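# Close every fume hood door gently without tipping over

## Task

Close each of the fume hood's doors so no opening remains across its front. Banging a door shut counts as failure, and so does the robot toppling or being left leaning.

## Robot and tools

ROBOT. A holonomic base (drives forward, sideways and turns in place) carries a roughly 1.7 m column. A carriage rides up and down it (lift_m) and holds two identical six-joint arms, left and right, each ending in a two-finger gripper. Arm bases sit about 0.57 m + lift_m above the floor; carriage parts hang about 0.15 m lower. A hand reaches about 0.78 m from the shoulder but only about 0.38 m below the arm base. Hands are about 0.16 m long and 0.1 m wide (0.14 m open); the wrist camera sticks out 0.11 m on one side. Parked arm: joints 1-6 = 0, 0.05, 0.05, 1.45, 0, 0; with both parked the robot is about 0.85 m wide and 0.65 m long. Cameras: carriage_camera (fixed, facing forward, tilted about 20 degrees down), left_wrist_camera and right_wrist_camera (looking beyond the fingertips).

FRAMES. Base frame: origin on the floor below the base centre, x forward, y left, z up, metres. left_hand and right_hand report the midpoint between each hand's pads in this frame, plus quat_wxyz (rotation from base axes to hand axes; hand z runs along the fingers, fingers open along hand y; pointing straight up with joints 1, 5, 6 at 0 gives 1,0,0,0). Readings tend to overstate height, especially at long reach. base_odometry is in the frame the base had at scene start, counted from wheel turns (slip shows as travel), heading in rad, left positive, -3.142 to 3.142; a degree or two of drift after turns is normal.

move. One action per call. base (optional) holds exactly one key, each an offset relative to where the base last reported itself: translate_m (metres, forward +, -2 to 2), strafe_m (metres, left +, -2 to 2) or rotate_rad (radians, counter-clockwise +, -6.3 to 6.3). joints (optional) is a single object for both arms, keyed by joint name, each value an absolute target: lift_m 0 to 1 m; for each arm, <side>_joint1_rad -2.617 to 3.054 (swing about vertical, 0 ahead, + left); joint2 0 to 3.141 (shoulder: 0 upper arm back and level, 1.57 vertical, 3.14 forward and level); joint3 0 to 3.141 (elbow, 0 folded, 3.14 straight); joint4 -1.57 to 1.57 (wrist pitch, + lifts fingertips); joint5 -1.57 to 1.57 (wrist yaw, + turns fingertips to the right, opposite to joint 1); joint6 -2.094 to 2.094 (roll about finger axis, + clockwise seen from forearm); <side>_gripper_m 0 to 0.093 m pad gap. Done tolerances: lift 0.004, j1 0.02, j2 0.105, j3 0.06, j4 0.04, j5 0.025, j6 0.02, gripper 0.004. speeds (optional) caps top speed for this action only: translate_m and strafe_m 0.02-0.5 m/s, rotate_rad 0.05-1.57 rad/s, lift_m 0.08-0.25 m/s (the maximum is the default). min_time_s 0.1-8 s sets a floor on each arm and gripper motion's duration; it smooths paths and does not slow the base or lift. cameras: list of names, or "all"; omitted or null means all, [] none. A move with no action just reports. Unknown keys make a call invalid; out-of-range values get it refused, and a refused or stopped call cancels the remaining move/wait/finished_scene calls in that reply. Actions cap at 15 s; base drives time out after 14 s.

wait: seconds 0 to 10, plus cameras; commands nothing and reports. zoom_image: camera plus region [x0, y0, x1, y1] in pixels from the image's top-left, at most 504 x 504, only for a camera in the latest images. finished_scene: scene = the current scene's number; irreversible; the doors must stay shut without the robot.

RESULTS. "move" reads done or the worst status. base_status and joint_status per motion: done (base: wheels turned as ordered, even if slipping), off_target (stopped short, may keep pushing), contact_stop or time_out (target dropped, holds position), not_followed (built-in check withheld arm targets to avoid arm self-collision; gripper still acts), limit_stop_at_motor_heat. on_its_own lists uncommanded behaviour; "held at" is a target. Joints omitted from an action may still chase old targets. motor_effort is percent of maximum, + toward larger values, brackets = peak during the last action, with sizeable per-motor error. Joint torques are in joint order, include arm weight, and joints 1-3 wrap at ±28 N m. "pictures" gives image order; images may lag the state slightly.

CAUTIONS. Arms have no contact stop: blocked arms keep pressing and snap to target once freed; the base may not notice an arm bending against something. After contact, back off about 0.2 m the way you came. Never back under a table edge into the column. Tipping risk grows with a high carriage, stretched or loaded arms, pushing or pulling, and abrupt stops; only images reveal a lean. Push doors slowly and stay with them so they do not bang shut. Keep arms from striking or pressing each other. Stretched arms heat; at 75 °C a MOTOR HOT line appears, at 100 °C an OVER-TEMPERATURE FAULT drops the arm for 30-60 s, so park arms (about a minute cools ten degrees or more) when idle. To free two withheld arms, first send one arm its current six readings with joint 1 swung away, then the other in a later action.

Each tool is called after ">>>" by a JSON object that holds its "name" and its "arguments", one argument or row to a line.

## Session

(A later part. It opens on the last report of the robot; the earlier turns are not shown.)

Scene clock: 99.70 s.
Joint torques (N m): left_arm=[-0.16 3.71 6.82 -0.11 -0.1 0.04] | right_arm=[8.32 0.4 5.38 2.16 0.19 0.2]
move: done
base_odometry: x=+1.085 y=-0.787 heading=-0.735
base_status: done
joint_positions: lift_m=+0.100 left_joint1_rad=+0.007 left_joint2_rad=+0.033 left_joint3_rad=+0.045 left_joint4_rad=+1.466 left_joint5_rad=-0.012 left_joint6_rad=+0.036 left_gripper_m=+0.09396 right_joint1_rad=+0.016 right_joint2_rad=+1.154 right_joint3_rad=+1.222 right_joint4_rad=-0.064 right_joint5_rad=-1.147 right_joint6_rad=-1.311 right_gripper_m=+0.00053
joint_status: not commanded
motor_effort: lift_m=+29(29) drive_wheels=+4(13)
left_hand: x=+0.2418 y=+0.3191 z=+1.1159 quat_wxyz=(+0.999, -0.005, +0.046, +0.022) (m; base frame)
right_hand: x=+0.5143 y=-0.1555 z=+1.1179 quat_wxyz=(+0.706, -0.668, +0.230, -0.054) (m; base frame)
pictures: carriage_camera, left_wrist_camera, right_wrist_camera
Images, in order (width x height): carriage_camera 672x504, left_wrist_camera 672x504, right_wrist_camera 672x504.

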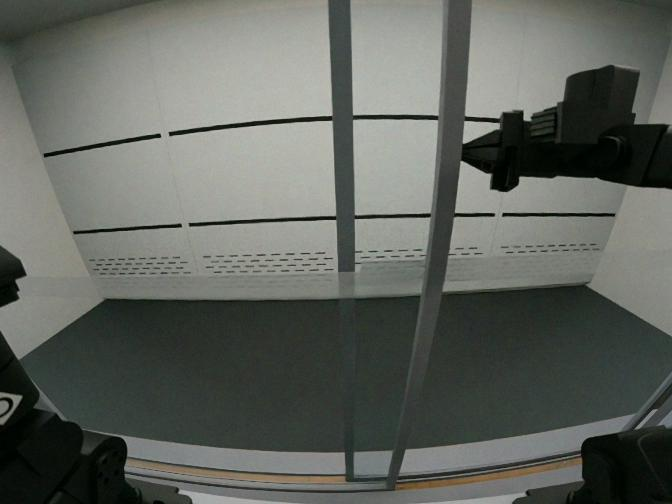

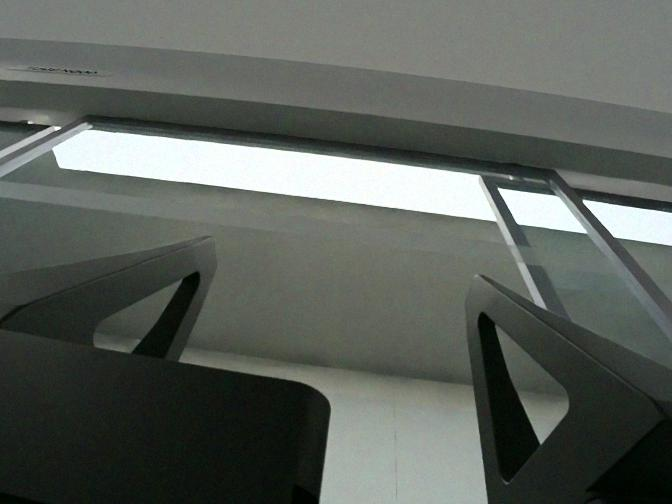

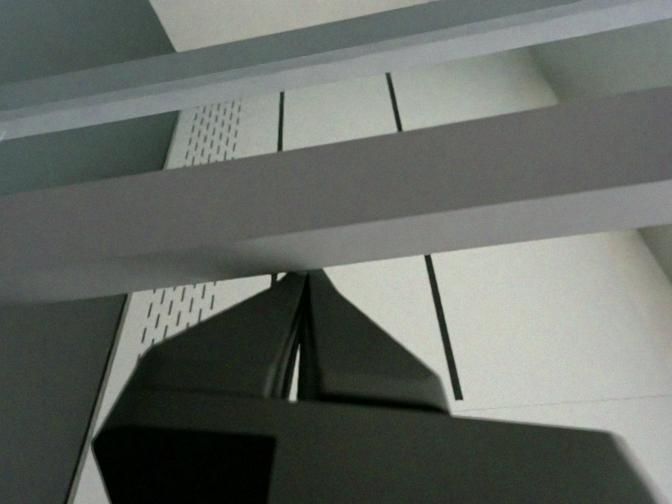

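>>> {"name": "zoom_image", "arguments": {
  "camera": "left_wrist_camera",
  "region": [0, 80, 200, 240]
}}

Scaled by 2.520 from the camera's 672x504 image, which has a finer 960x720 frame.

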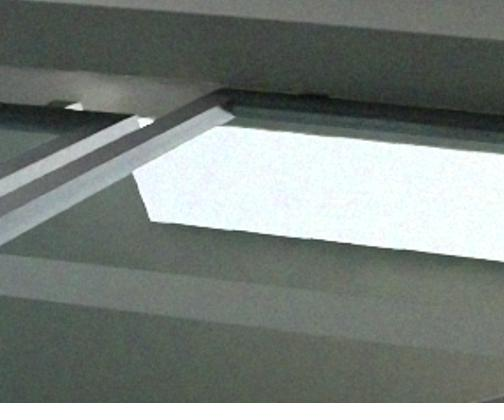

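>>> {"name": "move", "arguments": {
  "base": {"strafe_m": 0.07},
  "speeds": {"strafe_m": 0.03},
  "cameras": ["carriage_camera","left_wrist_camera","right_wrist_camera"]
}}

>>> {"name": "zoom_image", "arguments": {
  "camera": "left_wrist_camera",
  "region": [0, 80, 200, 240]
}}

Scene clock: 102.87 s.
Joint torques (N m): left_arm=[-0.18 3.81 6.64 -0.23 -0.03 0.03] | right_arm=[8.64 0.9 5.52 2.23 0.26 0.25]
move: done
base_odometry: x=+1.132 y=-0.735 heading=-0.735
base_status: done
joint_positions: lift_m=+0.100 left_joint1_rad=+0.007 left_joint2_rad=+0.033 left_joint3_rad=+0.045 left_joint4_rad=+1.466 left_joint5_rad=-0.012 left_joint6_rad=+0.036 left_gripper_m=+0.09396 right_joint1_rad=+0.012 right_joint2_rad=+1.150 right_joint3_rad=+1.222 right_joint4_rad=-0.072 right_joint5_rad=-1.151 right_joint6_rad=-1.313 right_gripper_m=+0.00053
joint_status: not commanded
motor_effort: lift_m=+29(29) drive_wheels=+4(13)
left_hand: x=+0.2418 y=+0.3191 z=+1.1159 quat_wxyz=(+0.999, -0.005, +0.046, +0.022) (m; base frame)
right_hand: x=+0.5129 y=-0.1562 z=+1.1178 quat_wxyz=(+0.705, -0.668, +0.231, -0.052) (m; base frame)
pictures: carriage_camera, left_wrist_camera, right_wrist_camera
Images, in order (width x height): carriage_camera 672x504, left_wrist_camera 672x504, right_wrist_camera 672x504.

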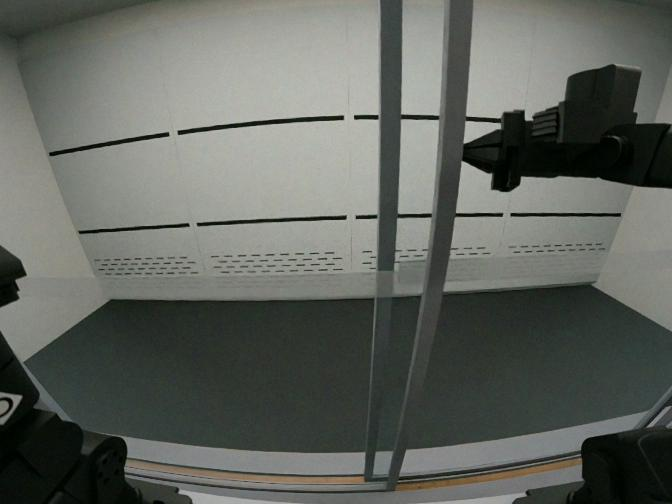

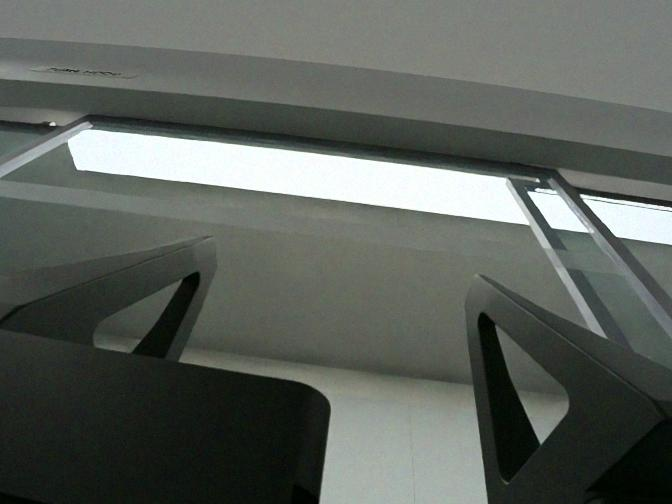

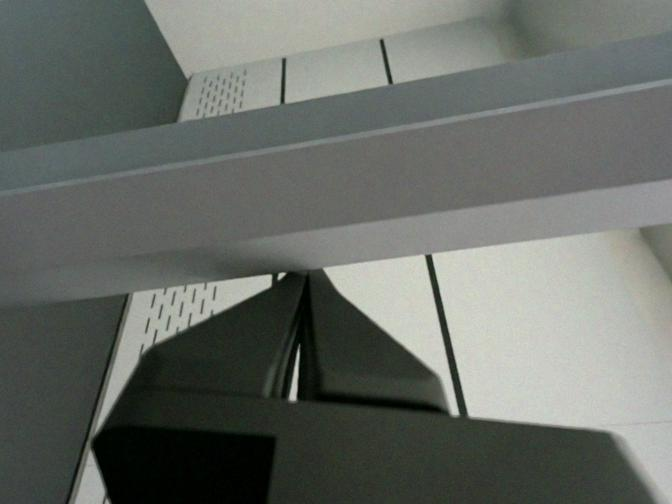

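Scaled by 2.520 from the camera's 672x504 image, which has a finer 960x720 frame.

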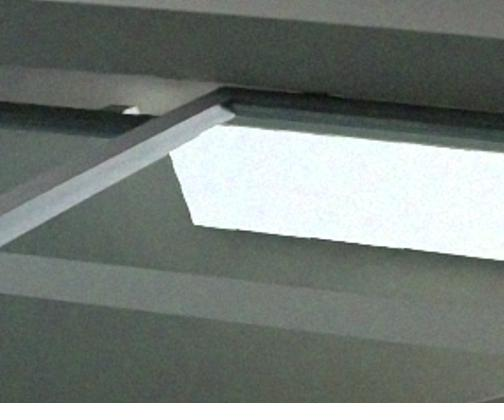

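>>> {"name": "move", "arguments": {
  "base": {"strafe_m": 0.035},
  "speeds": {"strafe_m": 0.03},
  "cameras": ["carriage_camera","right_wrist_camera"]
}}

Scene clock: 104.77 s.
Joint torques (N m): left_arm=[-0.05 3.74 6.75 -0.11 0 0.05] | right_arm=[8.64 1.31 5.29 2.28 0.24 0.24]
move: done
base_odometry: x=+1.155 y=-0.710 heading=-0.735
base_status: done
joint_positions: lift_m=+0.100 left_joint1_rad=+0.007 left_joint2_rad=+0.033 left_joint3_rad=+0.045 left_joint4_rad=+1.466 left_joint5_rad=-0.012 left_joint6_rad=+0.036 left_gripper_m=+0.09396 right_joint1_rad=+0.013 right_joint2_rad=+1.148 right_joint3_rad=+1.222 right_joint4_rad=-0.076 right_joint5_rad=-1.151 right_joint6_rad=-1.315 right_gripper_m=+0.00053
joint_status: not commanded
motor_effort: lift_m=+29(29) drive_wheels=+4(14)
left_hand: x=+0.2418 y=+0.3191 z=+1.1159 quat_wxyz=(+0.999, -0.005, +0.046, +0.022) (m; base frame)
right_hand: x=+0.5121 y=-0.1560 z=+1.1179 quat_wxyz=(+0.705, -0.669, +0.231, -0.052) (m; base frame)
pictures: carriage_camera, right_wrist_camera
Images, in order (width x height): carriage_camera 672x504, right_wrist_camera 672x504.

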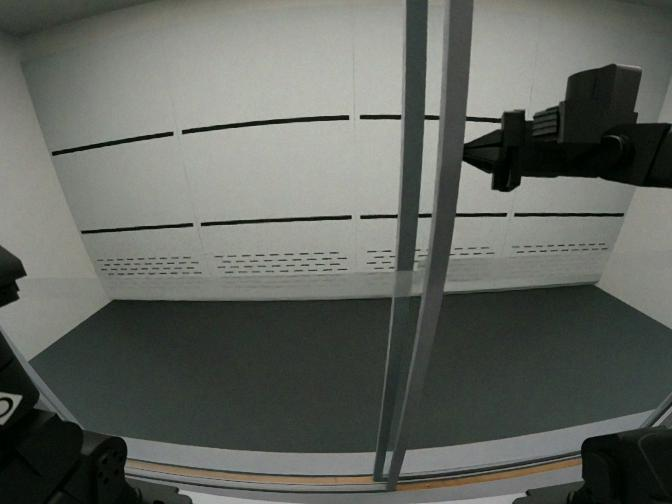

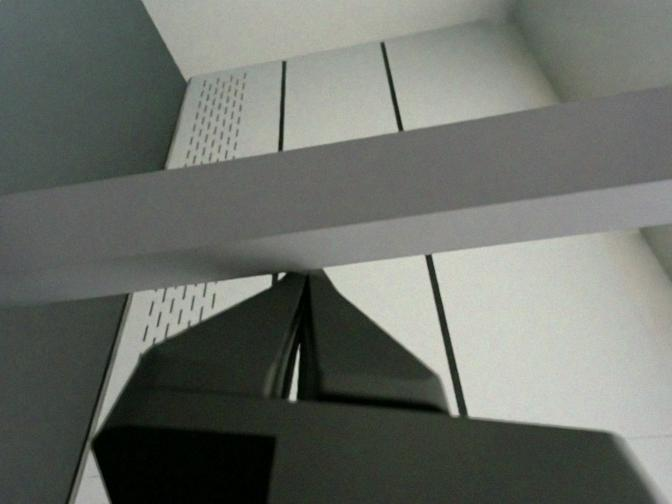

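>>> {"name": "move", "arguments": {
  "base": {"strafe_m": -0.08},
  "speeds": {"strafe_m": 0.05},
  "cameras": []
}}

>>> {"name": "move", "arguments": {
  "base": {"translate_m": -0.7},
  "speeds": {"translate_m": 0.25},
  "cameras": []
}}

>>> {"name": "move", "arguments": {
  "base": {"strafe_m": 0.3},
  "speeds": {"strafe_m": 0.3},
  "cameras": ["carriage_camera"]
}}

>>> {"name": "zoom_image", "arguments": {
  "camera": "carriage_camera",
  "region": [150, 0, 350, 350]
}}

>>> {"name": "zoom_image", "arguments": {
  "camera": "carriage_camera",
  "region": [350, 0, 550, 350]
}}

Scene clock: 107.17 s.
Joint torques (N m): left_arm=[-0.2 4.12 6.71 -0.1 0.05 0] | right_arm=[-0.42 -2.14 5.31 1.58 0.32 0.18]
move: done
base_odometry: x=+1.102 y=-0.769 heading=-0.735
base_status: done
joint_positions: lift_m=+0.100 left_joint1_rad=+0.006 left_joint2_rad=+0.033 left_joint3_rad=+0.045 left_joint4_rad=+1.466 left_joint5_rad=-0.012 left_joint6_rad=+0.036 left_gripper_m=+0.09396 right_joint1_rad=+0.104 right_joint2_rad=+1.178 right_joint3_rad=+1.222 right_joint4_rad=-0.008 right_joint5_rad=-1.161 right_joint6_rad=-1.313 right_gripper_m=+0.00048
joint_status: not commanded
motor_effort: lift_m=+29(29) drive_wheels=+2(8)
left_hand: x=+0.2418 y=+0.3191 z=+1.1159 quat_wxyz=(+0.999, -0.005, +0.046, +0.021) (m; base frame)
right_hand: x=+0.5042 y=-0.1286 z=+1.1190 quat_wxyz=(+0.712, -0.677, +0.184, -0.028) (m; base frame)
pictures: none
No camera images: "cameras" was empty.

Scene clock: 111.27 s.
Joint torques (N m): left_arm=[-0.2 4.12 6.6 -0.19 -0.04 0.01] | right_arm=[-0.4 -4.19 5.29 1.57 0.06 0.2]
move: done
base_odometry: x=+0.582 y=-0.299 heading=-0.735
base_status: done
joint_positions: lift_m=+0.100 left_joint1_rad=+0.006 left_joint2_rad=+0.033 left_joint3_rad=+0.045 left_joint4_rad=+1.466 left_joint5_rad=-0.012 left_joint6_rad=+0.036 left_gripper_m=+0.09396 right_joint1_rad=+0.104 right_joint2_rad=+1.197 right_joint3_rad=+1.222 right_joint4_rad=-0.005 right_joint5_rad=-1.131 right_joint6_rad=-1.310 right_gripper_m=+0.00048
joint_status: not commanded
motor_effort: lift_m=+29(29) drive_wheels=-1(8)
left_hand: x=+0.2418 y=+0.3191 z=+1.1159 quat_wxyz=(+0.999, -0.005, +0.046, +0.021) (m; base frame)
right_hand: x=+0.5150 y=-0.1297 z=+1.1142 quat_wxyz=(+0.709, -0.675, +0.201, -0.033) (m; base frame)
pictures: none
No camera images: "cameras" was empty.

Scene clock: 113.87 s.
Joint torques (N m): left_arm=[-0.01 3.97 6.68 -0.21 -0.04 0.01] | right_arm=[-0.42 -4.3 5.45 1.53 0.03 0.15]
move: done
base_odometry: x=+0.783 y=-0.077 heading=-0.735
base_status: done
joint_positions: lift_m=+0.100 left_joint1_rad=+0.006 left_joint2_rad=+0.033 left_joint3_rad=+0.045 left_joint4_rad=+1.466 left_joint5_rad=-0.013 left_joint6_rad=+0.036 left_gripper_m=+0.09396 right_joint1_rad=+0.103 right_joint2_rad=+1.197 right_joint3_rad=+1.222 right_joint4_rad=-0.005 right_joint5_rad=-1.131 right_joint6_rad=-1.310 right_gripper_m=+0.00048
joint_status: not commanded
motor_effort: lift_m=+29(29) drive_wheels=-3(9)
left_hand: x=+0.2418 y=+0.3192 z=+1.1159 quat_wxyz=(+0.999, -0.006, +0.046, +0.021) (m; base frame)
right_hand: x=+0.5152 y=-0.1298 z=+1.1142 quat_wxyz=(+0.709, -0.675, +0.201, -0.033) (m; base frame)
pictures: carriage_camera
Images, in order (width x height): carriage_camera 672x504.

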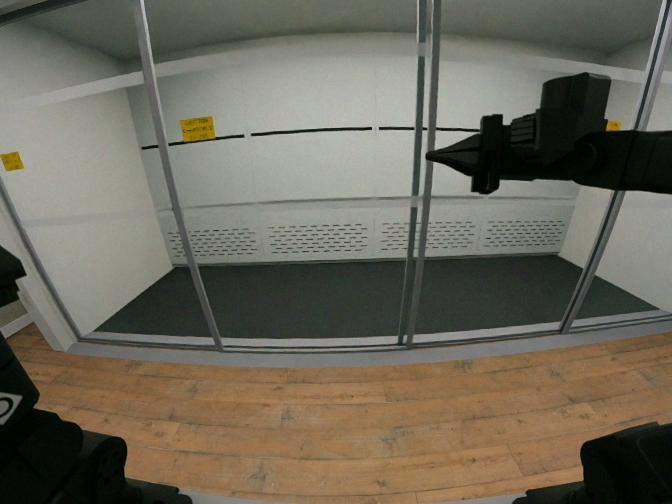

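Scaled by 1.440 from the camera's 672x504 image, which has a finer 960x720 frame.

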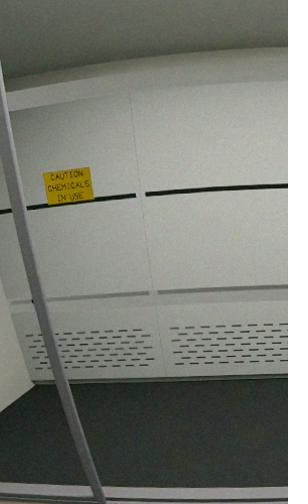

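Scaled by 1.440 from the camera's 672x504 image, which has a finer 960x720 frame.

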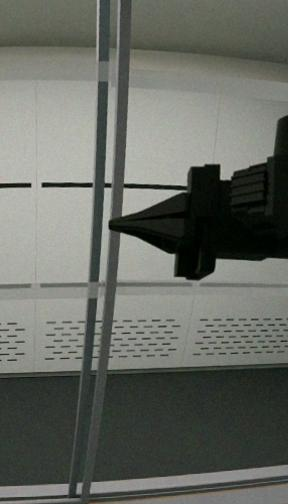

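>>> {"name": "move", "arguments": {
  "base": {"strafe_m": 0.65},
  "joints": {"right_joint1_rad": 0, "right_joint2_rad": 0.1, "right_joint3_rad": 0.1, "right_joint4_rad": 1.4, "right_joint5_rad": 0, "right_joint6_rad": 0, "lift_m": 0.3},
  "min_time_s": 3,
  "cameras": ["carriage_camera"]
}}

>>> {"name": "zoom_image", "arguments": {
  "camera": "carriage_camera",
  "region": [230, 0, 430, 200]
}}

>>> {"name": "zoom_image", "arguments": {
  "camera": "carriage_camera",
  "region": [230, 200, 430, 400]
}}

>>> {"name": "zoom_image", "arguments": {
  "camera": "carriage_camera",
  "region": [0, 0, 250, 400]
}}

Scene clock: 117.73 s.
Joint torques (N m): left_arm=[0.01 4.08 6.76 -0.16 -0.03 0.01] | right_arm=[-0.7 3.22 3.73 0.14 0.1 0.13]
move: done
base_odometry: x=+1.219 y=+0.406 heading=-0.734
base_status: done
joint_positions: lift_m=+0.300 left_joint1_rad=+0.006 left_joint2_rad=+0.033 left_joint3_rad=+0.045 left_joint4_rad=+1.466 left_joint5_rad=-0.013 left_joint6_rad=+0.036 left_gripper_m=+0.09396 right_joint1_rad=+0.007 right_joint2_rad=+0.108 right_joint3_rad=+0.110 right_joint4_rad=+1.386 right_joint5_rad=-0.013 right_joint6_rad=-0.011 right_gripper_m=+0.00047
joint_status: all done
motor_effort: lift_m=+30(36) drive_wheels=-2(10)
left_hand: x=+0.2418 y=+0.3191 z=+1.3158 quat_wxyz=(+0.999, -0.006, +0.046, +0.021) (m; base frame)
right_hand: x=+0.2661 y=-0.3142 z=+1.3300 quat_wxyz=(+0.996, -0.007, +0.092, -0.002) (m; base frame)
pictures: carriage_camera
Images, in order (width x height): carriage_camera 672x504.

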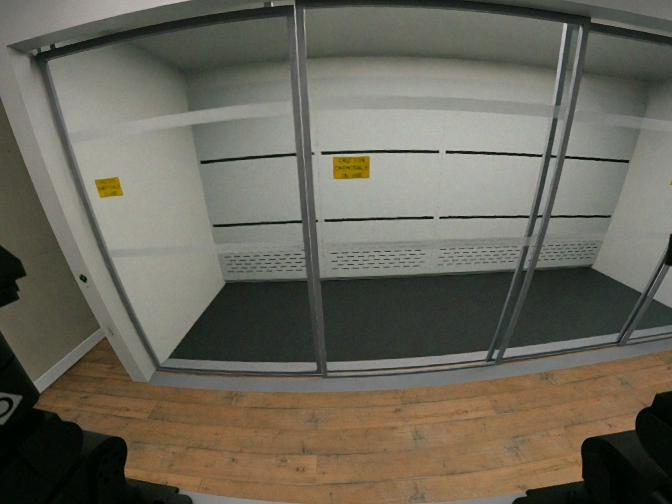

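Scaled by 2.520 from the camera's 672x504 image, which has a finer 960x720 frame.

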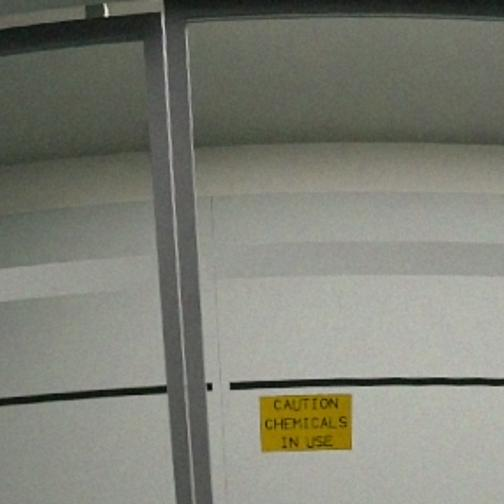

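Scaled by 2.520 from the camera's 672x504 image, which has a finer 960x720 frame.

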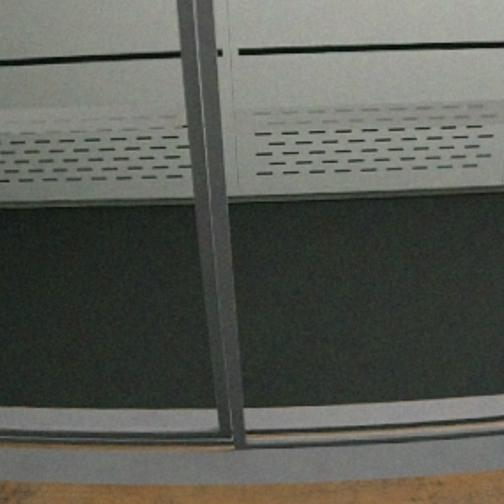

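Scaled by 1.260 from the camera's 672x504 image, which has a finer 960x720 frame.

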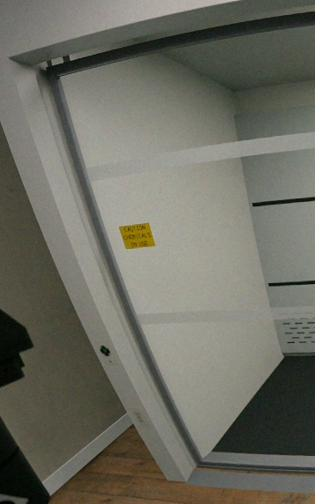

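>>> {"name": "zoom_image", "arguments": {
  "camera": "carriage_camera",
  "region": [0, 20, 120, 140]
}}

>>> {"name": "zoom_image", "arguments": {
  "camera": "carriage_camera",
  "region": [90, 280, 210, 400]
}}

Scaled by 4.200 from the camera's 672x504 image, which has a finer 960x720 frame.

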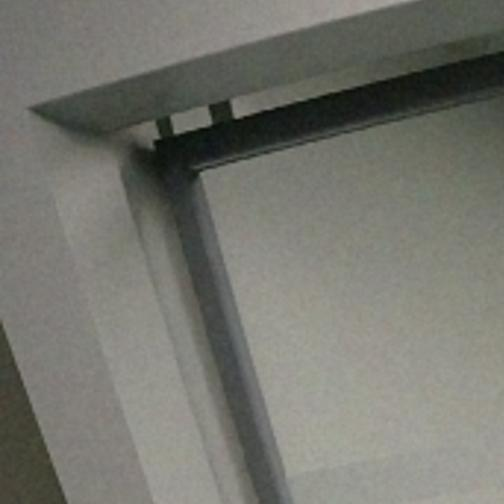

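Scaled by 4.200 from the camera's 672x504 image, which has a finer 960x720 frame.

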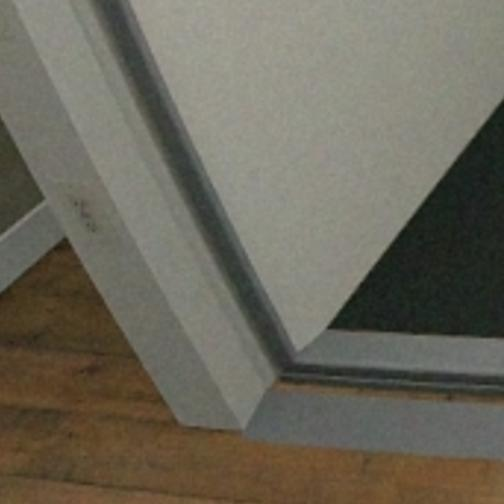

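>>> {"name": "move", "arguments": {
  "base": {"strafe_m": 0.65},
  "cameras": ["carriage_camera"]
}}

>>> {"name": "zoom_image", "arguments": {
  "camera": "carriage_camera",
  "region": [200, 0, 350, 150]
}}

>>> {"name": "zoom_image", "arguments": {
  "camera": "carriage_camera",
  "region": [200, 150, 350, 400]
}}

>>> {"name": "zoom_image", "arguments": {
  "camera": "carriage_camera",
  "region": [400, 0, 560, 400]
}}

Scene clock: 121.93 s.
Joint torques (N m): left_arm=[-0.09 3.95 6.52 -0.12 -0.04 0.01] | right_arm=[-0.77 3.08 3.66 0.15 0.05 0.08]
move: done
base_odometry: x=+1.654 y=+0.889 heading=-0.734
base_status: done
joint_positions: lift_m=+0.300 left_joint1_rad=+0.006 left_joint2_rad=+0.033 left_joint3_rad=+0.045 left_joint4_rad=+1.466 left_joint5_rad=-0.013 left_joint6_rad=+0.036 left_gripper_m=+0.09396 right_joint1_rad=+0.006 right_joint2_rad=+0.108 right_joint3_rad=+0.110 right_joint4_rad=+1.388 right_joint5_rad=-0.010 right_joint6_rad=-0.010 right_gripper_m=+0.00047
joint_status: not commanded
motor_effort: lift_m=+29(30) drive_wheels=-2(12)
left_hand: x=+0.2418 y=+0.3192 z=+1.3158 quat_wxyz=(+0.999, -0.006, +0.046, +0.021) (m; base frame)
right_hand: x=+0.2655 y=-0.3148 z=+1.3301 quat_wxyz=(+0.996, -0.006, +0.091, -0.002) (m; base frame)
pictures: carriage_camera
Images, in order (width x height): carriage_camera 672x504.

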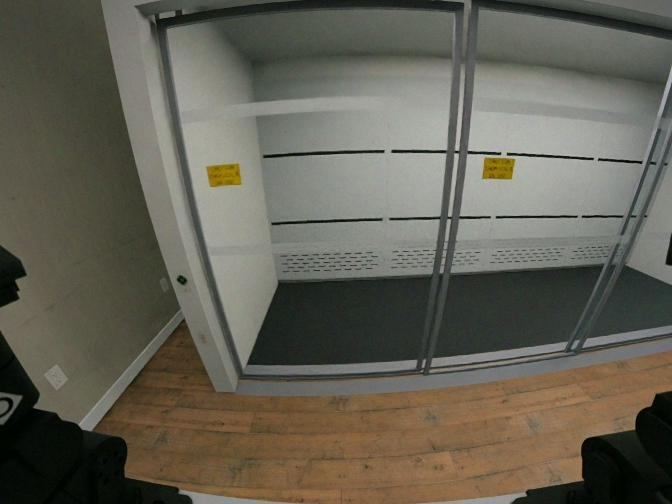

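Scaled by 3.360 from the camera's 672x504 image, which has a finer 960x720 frame.

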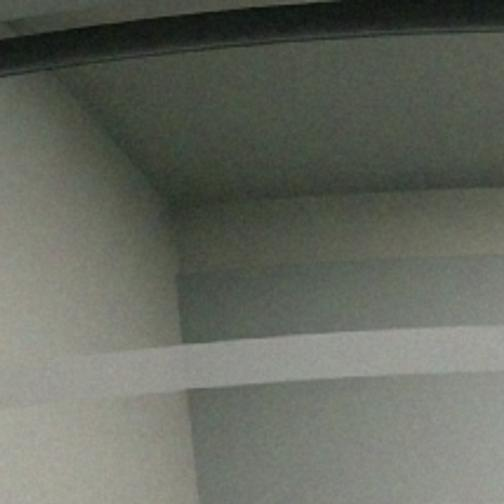

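Scaled by 2.016 from the camera's 672x504 image, which has a finer 960x720 frame.

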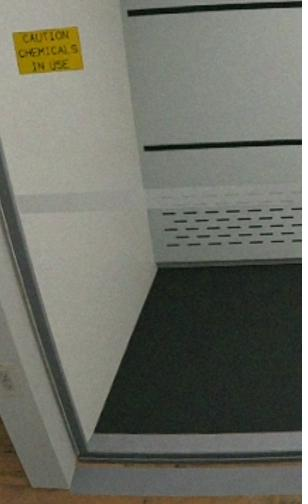

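Scaled by 1.260 from the camera's 672x504 image, which has a finer 960x720 frame.

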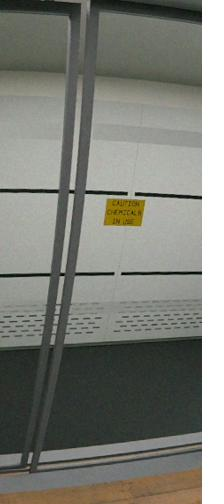

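>>> {"name": "zoom_image", "arguments": {
  "camera": "carriage_camera",
  "region": [120, 0, 220, 130]
}}

>>> {"name": "zoom_image", "arguments": {
  "camera": "carriage_camera",
  "region": [180, 280, 280, 400]
}}

Scaled by 3.877 from the camera's 672x504 image, which has a finer 960x720 frame.

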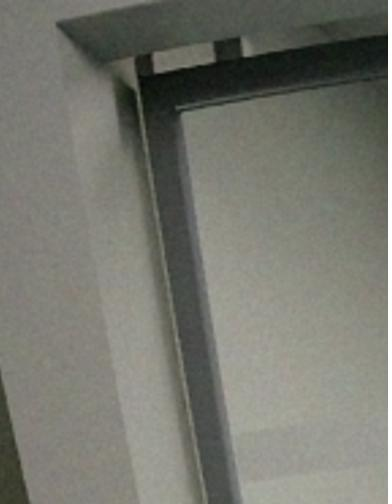

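Scaled by 4.200 from the camera's 672x504 image, which has a finer 960x720 frame.

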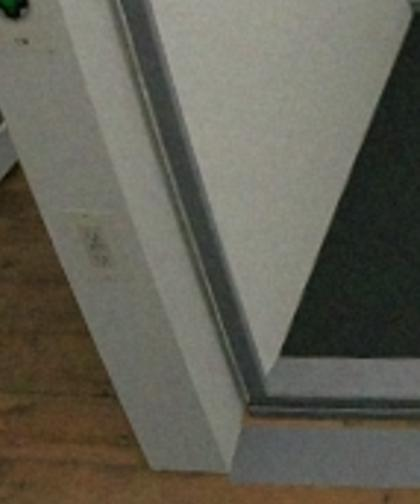

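>>> {"name": "move", "arguments": {
  "base": {"strafe_m": 0.4},
  "speeds": {"strafe_m": 0.2},
  "cameras": ["carriage_camera"]
}}

>>> {"name": "zoom_image", "arguments": {
  "camera": "carriage_camera",
  "region": [220, 0, 320, 130]
}}

>>> {"name": "zoom_image", "arguments": {
  "camera": "carriage_camera",
  "region": [240, 130, 340, 260]
}}

>>> {"name": "zoom_image", "arguments": {
  "camera": "carriage_camera",
  "region": [260, 270, 360, 400]
}}

Scene clock: 126.07 s.
Joint torques (N m): left_arm=[-0.12 3.88 6.46 -0.16 -0.09 0.01] | right_arm=[-0.84 3.04 3.62 0.16 0.07 0.12]
move: done
base_odometry: x=+1.922 y=+1.186 heading=-0.733
base_status: done
joint_positions: lift_m=+0.300 left_joint1_rad=+0.006 left_joint2_rad=+0.033 left_joint3_rad=+0.045 left_joint4_rad=+1.466 left_joint5_rad=-0.013 left_joint6_rad=+0.036 left_gripper_m=+0.09396 right_joint1_rad=+0.006 right_joint2_rad=+0.108 right_joint3_rad=+0.110 right_joint4_rad=+1.388 right_joint5_rad=-0.010 right_joint6_rad=-0.010 right_gripper_m=+0.00047
joint_status: not commanded
motor_effort: lift_m=+29(30) drive_wheels=-2(8)
left_hand: x=+0.2418 y=+0.3192 z=+1.3158 quat_wxyz=(+0.999, -0.006, +0.046, +0.021) (m; base frame)
right_hand: x=+0.2655 y=-0.3149 z=+1.3302 quat_wxyz=(+0.996, -0.005, +0.090, -0.002) (m; base frame)
pictures: carriage_camera
Images, in order (width x height): carriage_camera 672x504.

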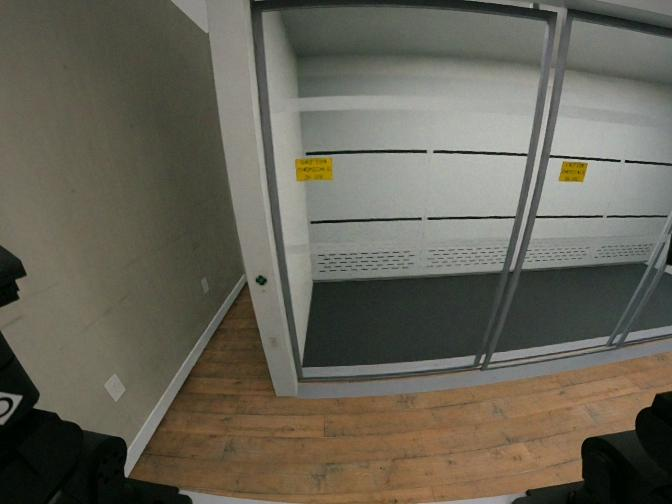

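Scaled by 3.877 from the camera's 672x504 image, which has a finer 960x720 frame.

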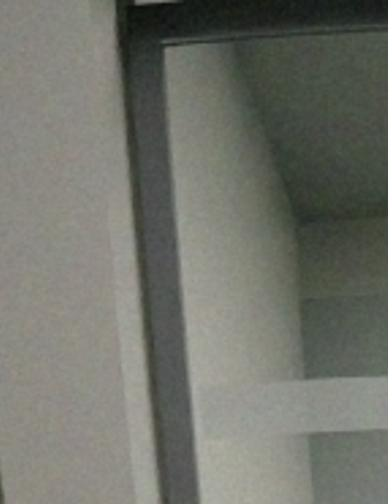

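Scaled by 3.877 from the camera's 672x504 image, which has a finer 960x720 frame.

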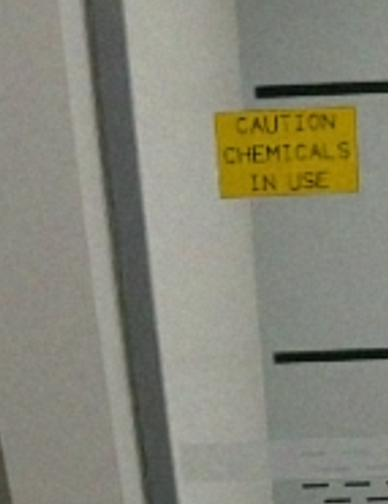

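Scaled by 3.877 from the camera's 672x504 image, which has a finer 960x720 frame.

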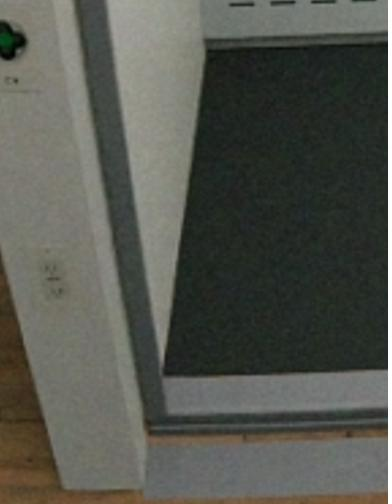

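>>> {"name": "move", "arguments": {
  "base": {"strafe_m": -1.98},
  "speeds": {"strafe_m": 0.35},
  "cameras": ["carriage_camera"]
}}

>>> {"name": "zoom_image", "arguments": {
  "camera": "carriage_camera",
  "region": [540, 20, 672, 340]
}}

>>> {"name": "move", "arguments": {
  "joints": {"right_joint1_rad": 0.1, "right_joint2_rad": 1.2, "right_joint3_rad": 1.22, "right_joint4_rad": 0, "right_joint5_rad": -1.12, "right_joint6_rad": -1.3, "lift_m": 0.1},
  "min_time_s": 3,
  "cameras": ["carriage_camera","right_wrist_camera"]
}}

Scene clock: 133.87 s.
Joint torques (N m): left_arm=[0.25 3.86 6.67 -0.13 -0.06 0.06] | right_arm=[-0.59 3.04 3.59 0.1 0.06 0.13]
move: done
base_odometry: x=+0.596 y=-0.284 heading=-0.734
base_status: done
joint_positions: lift_m=+0.300 left_joint1_rad=+0.006 left_joint2_rad=+0.033 left_joint3_rad=+0.045 left_joint4_rad=+1.466 left_joint5_rad=-0.013 left_joint6_rad=+0.036 left_gripper_m=+0.09396 right_joint1_rad=+0.006 right_joint2_rad=+0.108 right_joint3_rad=+0.108 right_joint4_rad=+1.392 right_joint5_rad=-0.009 right_joint6_rad=-0.010 right_gripper_m=+0.00047
joint_status: not commanded
motor_effort: lift_m=+30(30) drive_wheels=-2(10)
left_hand: x=+0.2418 y=+0.3192 z=+1.3158 quat_wxyz=(+0.999, -0.006, +0.046, +0.021) (m; base frame)
right_hand: x=+0.2651 y=-0.3150 z=+1.3299 quat_wxyz=(+0.996, -0.005, +0.089, -0.002) (m; base frame)
pictures: carriage_camera
Images, in order (width x height): carriage_camera 672x504.

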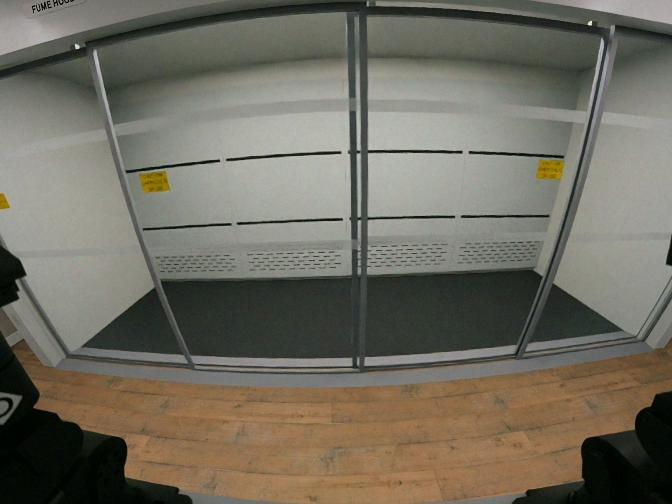

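Scaled by 1.575 from the camera's 672x504 image, which has a finer 960x720 frame.

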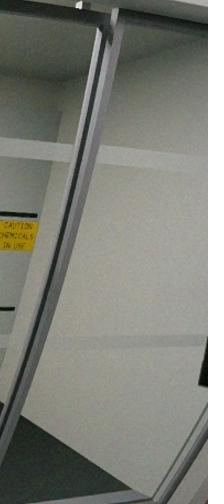

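Scene clock: 137.17 s.
Joint torques (N m): left_arm=[-0.08 3.99 6.68 -0.12 -0.03 0.05] | right_arm=[0.7 -3.71 7.49 1.4 -0.27 -0.07]
move: done
base_odometry: x=+0.596 y=-0.284 heading=-0.734
base_status: not commanded
joint_positions: lift_m=+0.100 left_joint1_rad=+0.006 left_joint2_rad=+0.033 left_joint3_rad=+0.045 left_joint4_rad=+1.466 left_joint5_rad=-0.013 left_joint6_rad=+0.036 left_gripper_m=+0.09396 right_joint1_rad=+0.093 right_joint2_rad=+1.191 right_joint3_rad=+1.196 right_joint4_rad=+0.018 right_joint5_rad=-1.106 right_joint6_rad=-1.287 right_gripper_m=+0.00048
joint_status: all done
motor_effort: lift_m=+29(29) drive_wheels=-2(2)
left_hand: x=+0.2418 y=+0.3192 z=+1.1159 quat_wxyz=(+0.999, -0.006, +0.046, +0.021) (m; base frame)
right_hand: x=+0.5212 y=-0.1345 z=+1.1093 quat_wxyz=(+0.710, -0.668, +0.220, -0.039) (m; base frame)
pictures: carriage_camera, right_wrist_camera
Images, in order (width x height): carriage_camera 672x504, right_wrist_camera 672x504.

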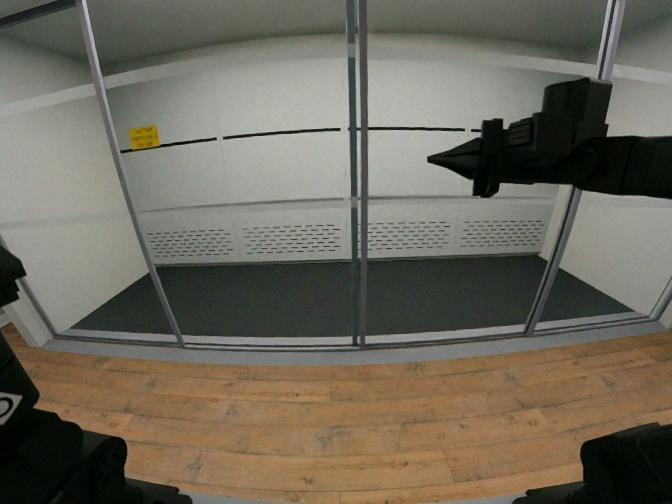

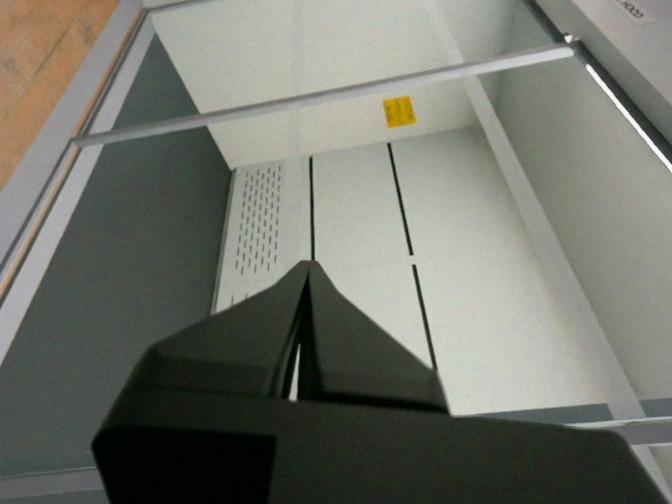

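>>> {"name": "move", "arguments": {
  "base": {"strafe_m": -0.04},
  "cameras": []
}}

>>> {"name": "move", "arguments": {
  "base": {"translate_m": 0.6},
  "speeds": {"translate_m": 0.2},
  "cameras": ["carriage_camera","right_wrist_camera"]
}}

Scene clock: 138.60 s.
Joint torques (N m): left_arm=[0.08 4 6.65 -0.14 -0.02 0.02] | right_arm=[0.47 -3.81 7.43 1.35 -0.22 0.02]
move: done
base_odometry: x=+0.569 y=-0.314 heading=-0.734
base_status: done
joint_positions: lift_m=+0.100 left_joint1_rad=+0.007 left_joint2_rad=+0.033 left_joint3_rad=+0.045 left_joint4_rad=+1.466 left_joint5_rad=-0.013 left_joint6_rad=+0.036 left_gripper_m=+0.09396 right_joint1_rad=+0.095 right_joint2_rad=+1.191 right_joint3_rad=+1.196 right_joint4_rad=+0.016 right_joint5_rad=-1.108 right_joint6_rad=-1.289 right_gripper_m=+0.00048
joint_status: not commanded
motor_effort: lift_m=+29(29) drive_wheels=-1(10)
left_hand: x=+0.2418 y=+0.3192 z=+1.1159 quat_wxyz=(+0.999, -0.006, +0.046, +0.022) (m; base frame)
right_hand: x=+0.5203 y=-0.1336 z=+1.1089 quat_wxyz=(+0.709, -0.669, +0.219, -0.037) (m; base frame)
pictures: none
No camera images: "cameras" was empty.

Scene clock: 142.77 s.
Joint torques (N m): left_arm=[-0.13 3.84 6.61 -0.16 -0.02 0.06] | right_arm=[0.55 -4.08 7.12 1.4 -0.19 -0.03]
move: done
base_odometry: x=+1.014 y=-0.716 heading=-0.734
base_status: done
joint_positions: lift_m=+0.100 left_joint1_rad=+0.007 left_joint2_rad=+0.033 left_joint3_rad=+0.045 left_joint4_rad=+1.466 left_joint5_rad=-0.013 left_joint6_rad=+0.036 left_gripper_m=+0.09396 right_joint1_rad=+0.095 right_joint2_rad=+1.195 right_joint3_rad=+1.198 right_joint4_rad=+0.014 right_joint5_rad=-1.109 right_joint6_rad=-1.289 right_gripper_m=+0.00048
joint_status: not commanded
motor_effort: lift_m=+29(29) drive_wheels=-3(8)
left_hand: x=+0.2418 y=+0.3192 z=+1.1159 quat_wxyz=(+0.999, -0.006, +0.046, +0.022) (m; base frame)
right_hand: x=+0.5212 y=-0.1335 z=+1.1083 quat_wxyz=(+0.709, -0.669, +0.219, -0.036) (m; base frame)
pictures: carriage_camera, right_wrist_camera
Images, in order (width x height): carriage_camera 672x504, right_wrist_camera 672x504.

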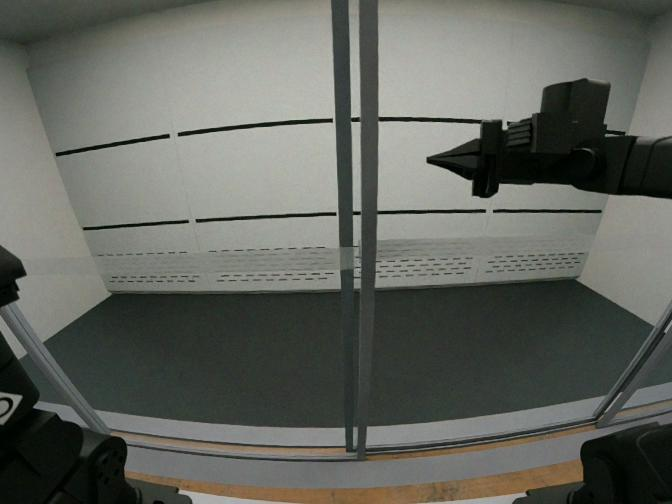

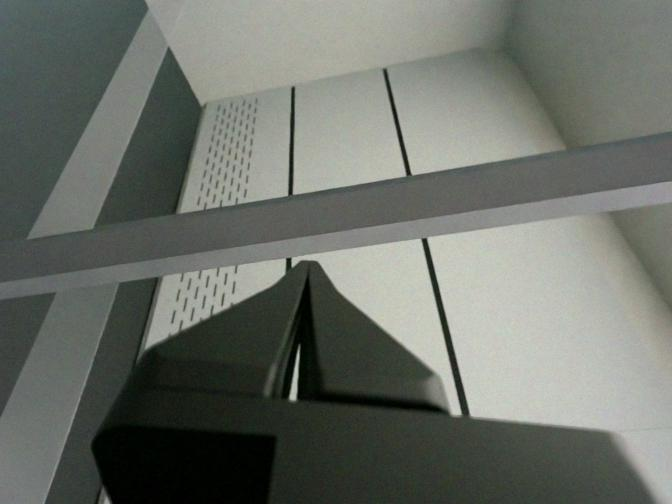

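>>> {"name": "move", "arguments": {
  "base": {"translate_m": 0.075},
  "speeds": {"translate_m": 0.05},
  "cameras": []
}}

>>> {"name": "move", "arguments": {
  "base": {"translate_m": 0.015},
  "speeds": {"translate_m": 0.02},
  "cameras": ["carriage_camera","right_wrist_camera"]
}}

Scene clock: 145.00 s.
Joint torques (N m): left_arm=[-0.13 3.86 6.8 -0.19 -0.04 0.01] | right_arm=[0.34 -4.38 7.31 1.4 -0.16 -0.02]
move: done
base_odometry: x=+1.069 y=-0.767 heading=-0.735
base_status: done
joint_positions: lift_m=+0.100 left_joint1_rad=+0.007 left_joint2_rad=+0.033 left_joint3_rad=+0.045 left_joint4_rad=+1.466 left_joint5_rad=-0.013 left_joint6_rad=+0.036 left_gripper_m=+0.09396 right_joint1_rad=+0.095 right_joint2_rad=+1.196 right_joint3_rad=+1.198 right_joint4_rad=+0.014 right_joint5_rad=-1.110 right_joint6_rad=-1.289 right_gripper_m=+0.00048
joint_status: not commanded
motor_effort: lift_m=+29(29) drive_wheels=-3(8)
left_hand: x=+0.2418 y=+0.3192 z=+1.1159 quat_wxyz=(+0.999, -0.006, +0.046, +0.022) (m; base frame)
right_hand: x=+0.5214 y=-0.1334 z=+1.1082 quat_wxyz=(+0.709, -0.670, +0.219, -0.035) (m; base frame)
pictures: none
No camera images: "cameras" was empty.

Scene clock: 146.23 s.
Joint torques (N m): left_arm=[0.1 4.07 6.53 -0.14 0.01 -0.01] | right_arm=[0.34 -4.37 7.35 1.45 -0.13 -0.03]
move: done
base_odometry: x=+1.080 y=-0.777 heading=-0.735
base_status: done
joint_positions: lift_m=+0.100 left_joint1_rad=+0.007 left_joint2_rad=+0.033 left_joint3_rad=+0.045 left_joint4_rad=+1.466 left_joint5_rad=-0.013 left_joint6_rad=+0.036 left_gripper_m=+0.09396 right_joint1_rad=+0.095 right_joint2_rad=+1.196 right_joint3_rad=+1.199 right_joint4_rad=+0.013 right_joint5_rad=-1.110 right_joint6_rad=-1.289 right_gripper_m=+0.00048
joint_status: not commanded
motor_effort: lift_m=+29(29) drive_wheels=+1(6)
left_hand: x=+0.2418 y=+0.3192 z=+1.1159 quat_wxyz=(+0.999, -0.006, +0.046, +0.022) (m; base frame)
right_hand: x=+0.5214 y=-0.1334 z=+1.1081 quat_wxyz=(+0.709, -0.670, +0.219, -0.035) (m; base frame)
pictures: carriage_camera, right_wrist_camera
Images, in order (width x height): carriage_camera 672x504, right_wrist_camera 672x504.

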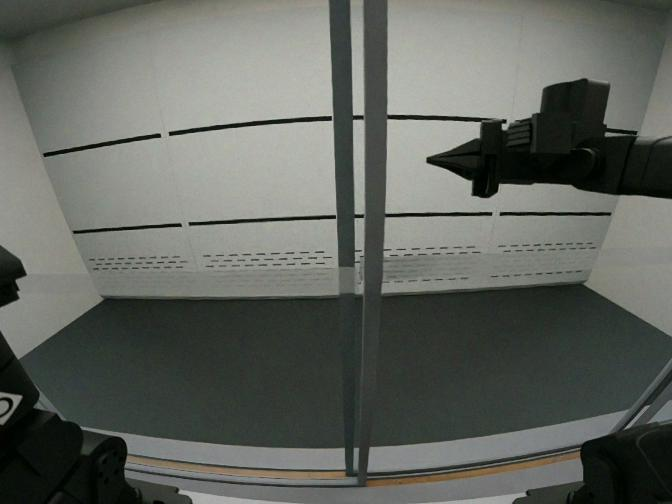

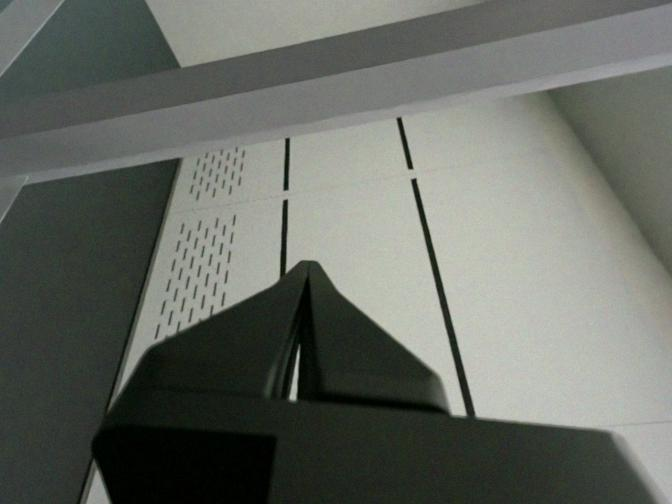

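>>> {"name": "move", "arguments": {
  "base": {"strafe_m": 0.14},
  "speeds": {"strafe_m": 0.04},
  "cameras": ["carriage_camera"]
}}

>>> {"name": "zoom_image", "arguments": {
  "camera": "carriage_camera",
  "region": [300, 200, 500, 504]
}}

Scene clock: 150.47 s.
Joint torques (N m): left_arm=[-0.28 3.56 6.78 -0.13 -0.06 0.02] | right_arm=[8.32 -1.2 7.23 2.02 -0.21 0.12]
move: done
base_odometry: x=+1.174 y=-0.673 heading=-0.735
base_status: done
joint_positions: lift_m=+0.100 left_joint1_rad=+0.007 left_joint2_rad=+0.033 left_joint3_rad=+0.045 left_joint4_rad=+1.466 left_joint5_rad=-0.013 left_joint6_rad=+0.036 left_gripper_m=+0.09396 right_joint1_rad=+0.015 right_joint2_rad=+1.168 right_joint3_rad=+1.199 right_joint4_rad=-0.047 right_joint5_rad=-1.109 right_joint6_rad=-1.303 right_gripper_m=+0.00048
joint_status: not commanded
motor_effort: lift_m=+29(29) drive_wheels=+3(13)
left_hand: x=+0.2418 y=+0.3192 z=+1.1159 quat_wxyz=(+0.999, -0.006, +0.046, +0.022) (m; base frame)
right_hand: x=+0.5264 y=-0.1583 z=+1.1074 quat_wxyz=(+0.702, -0.663, +0.253, -0.058) (m; base frame)
pictures: carriage_camera
Images, in order (width x height): carriage_camera 672x504.

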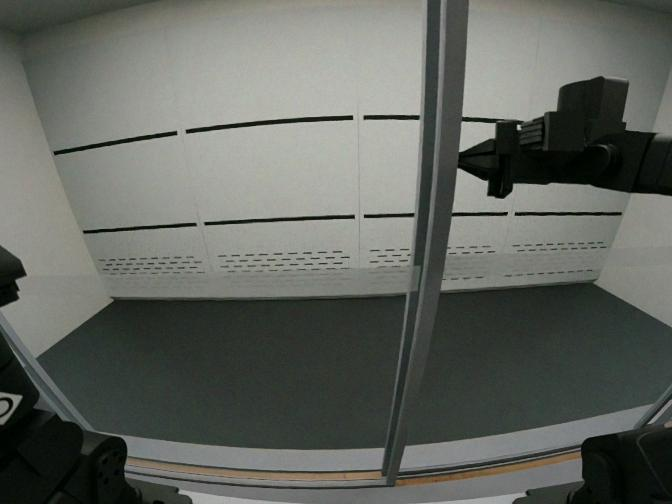

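Scaled by 1.658 from the camera's 672x504 image, which has a finer 960x720 frame.

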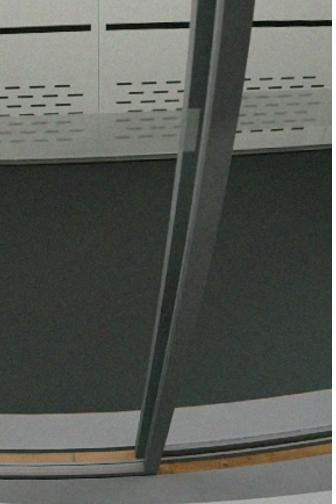

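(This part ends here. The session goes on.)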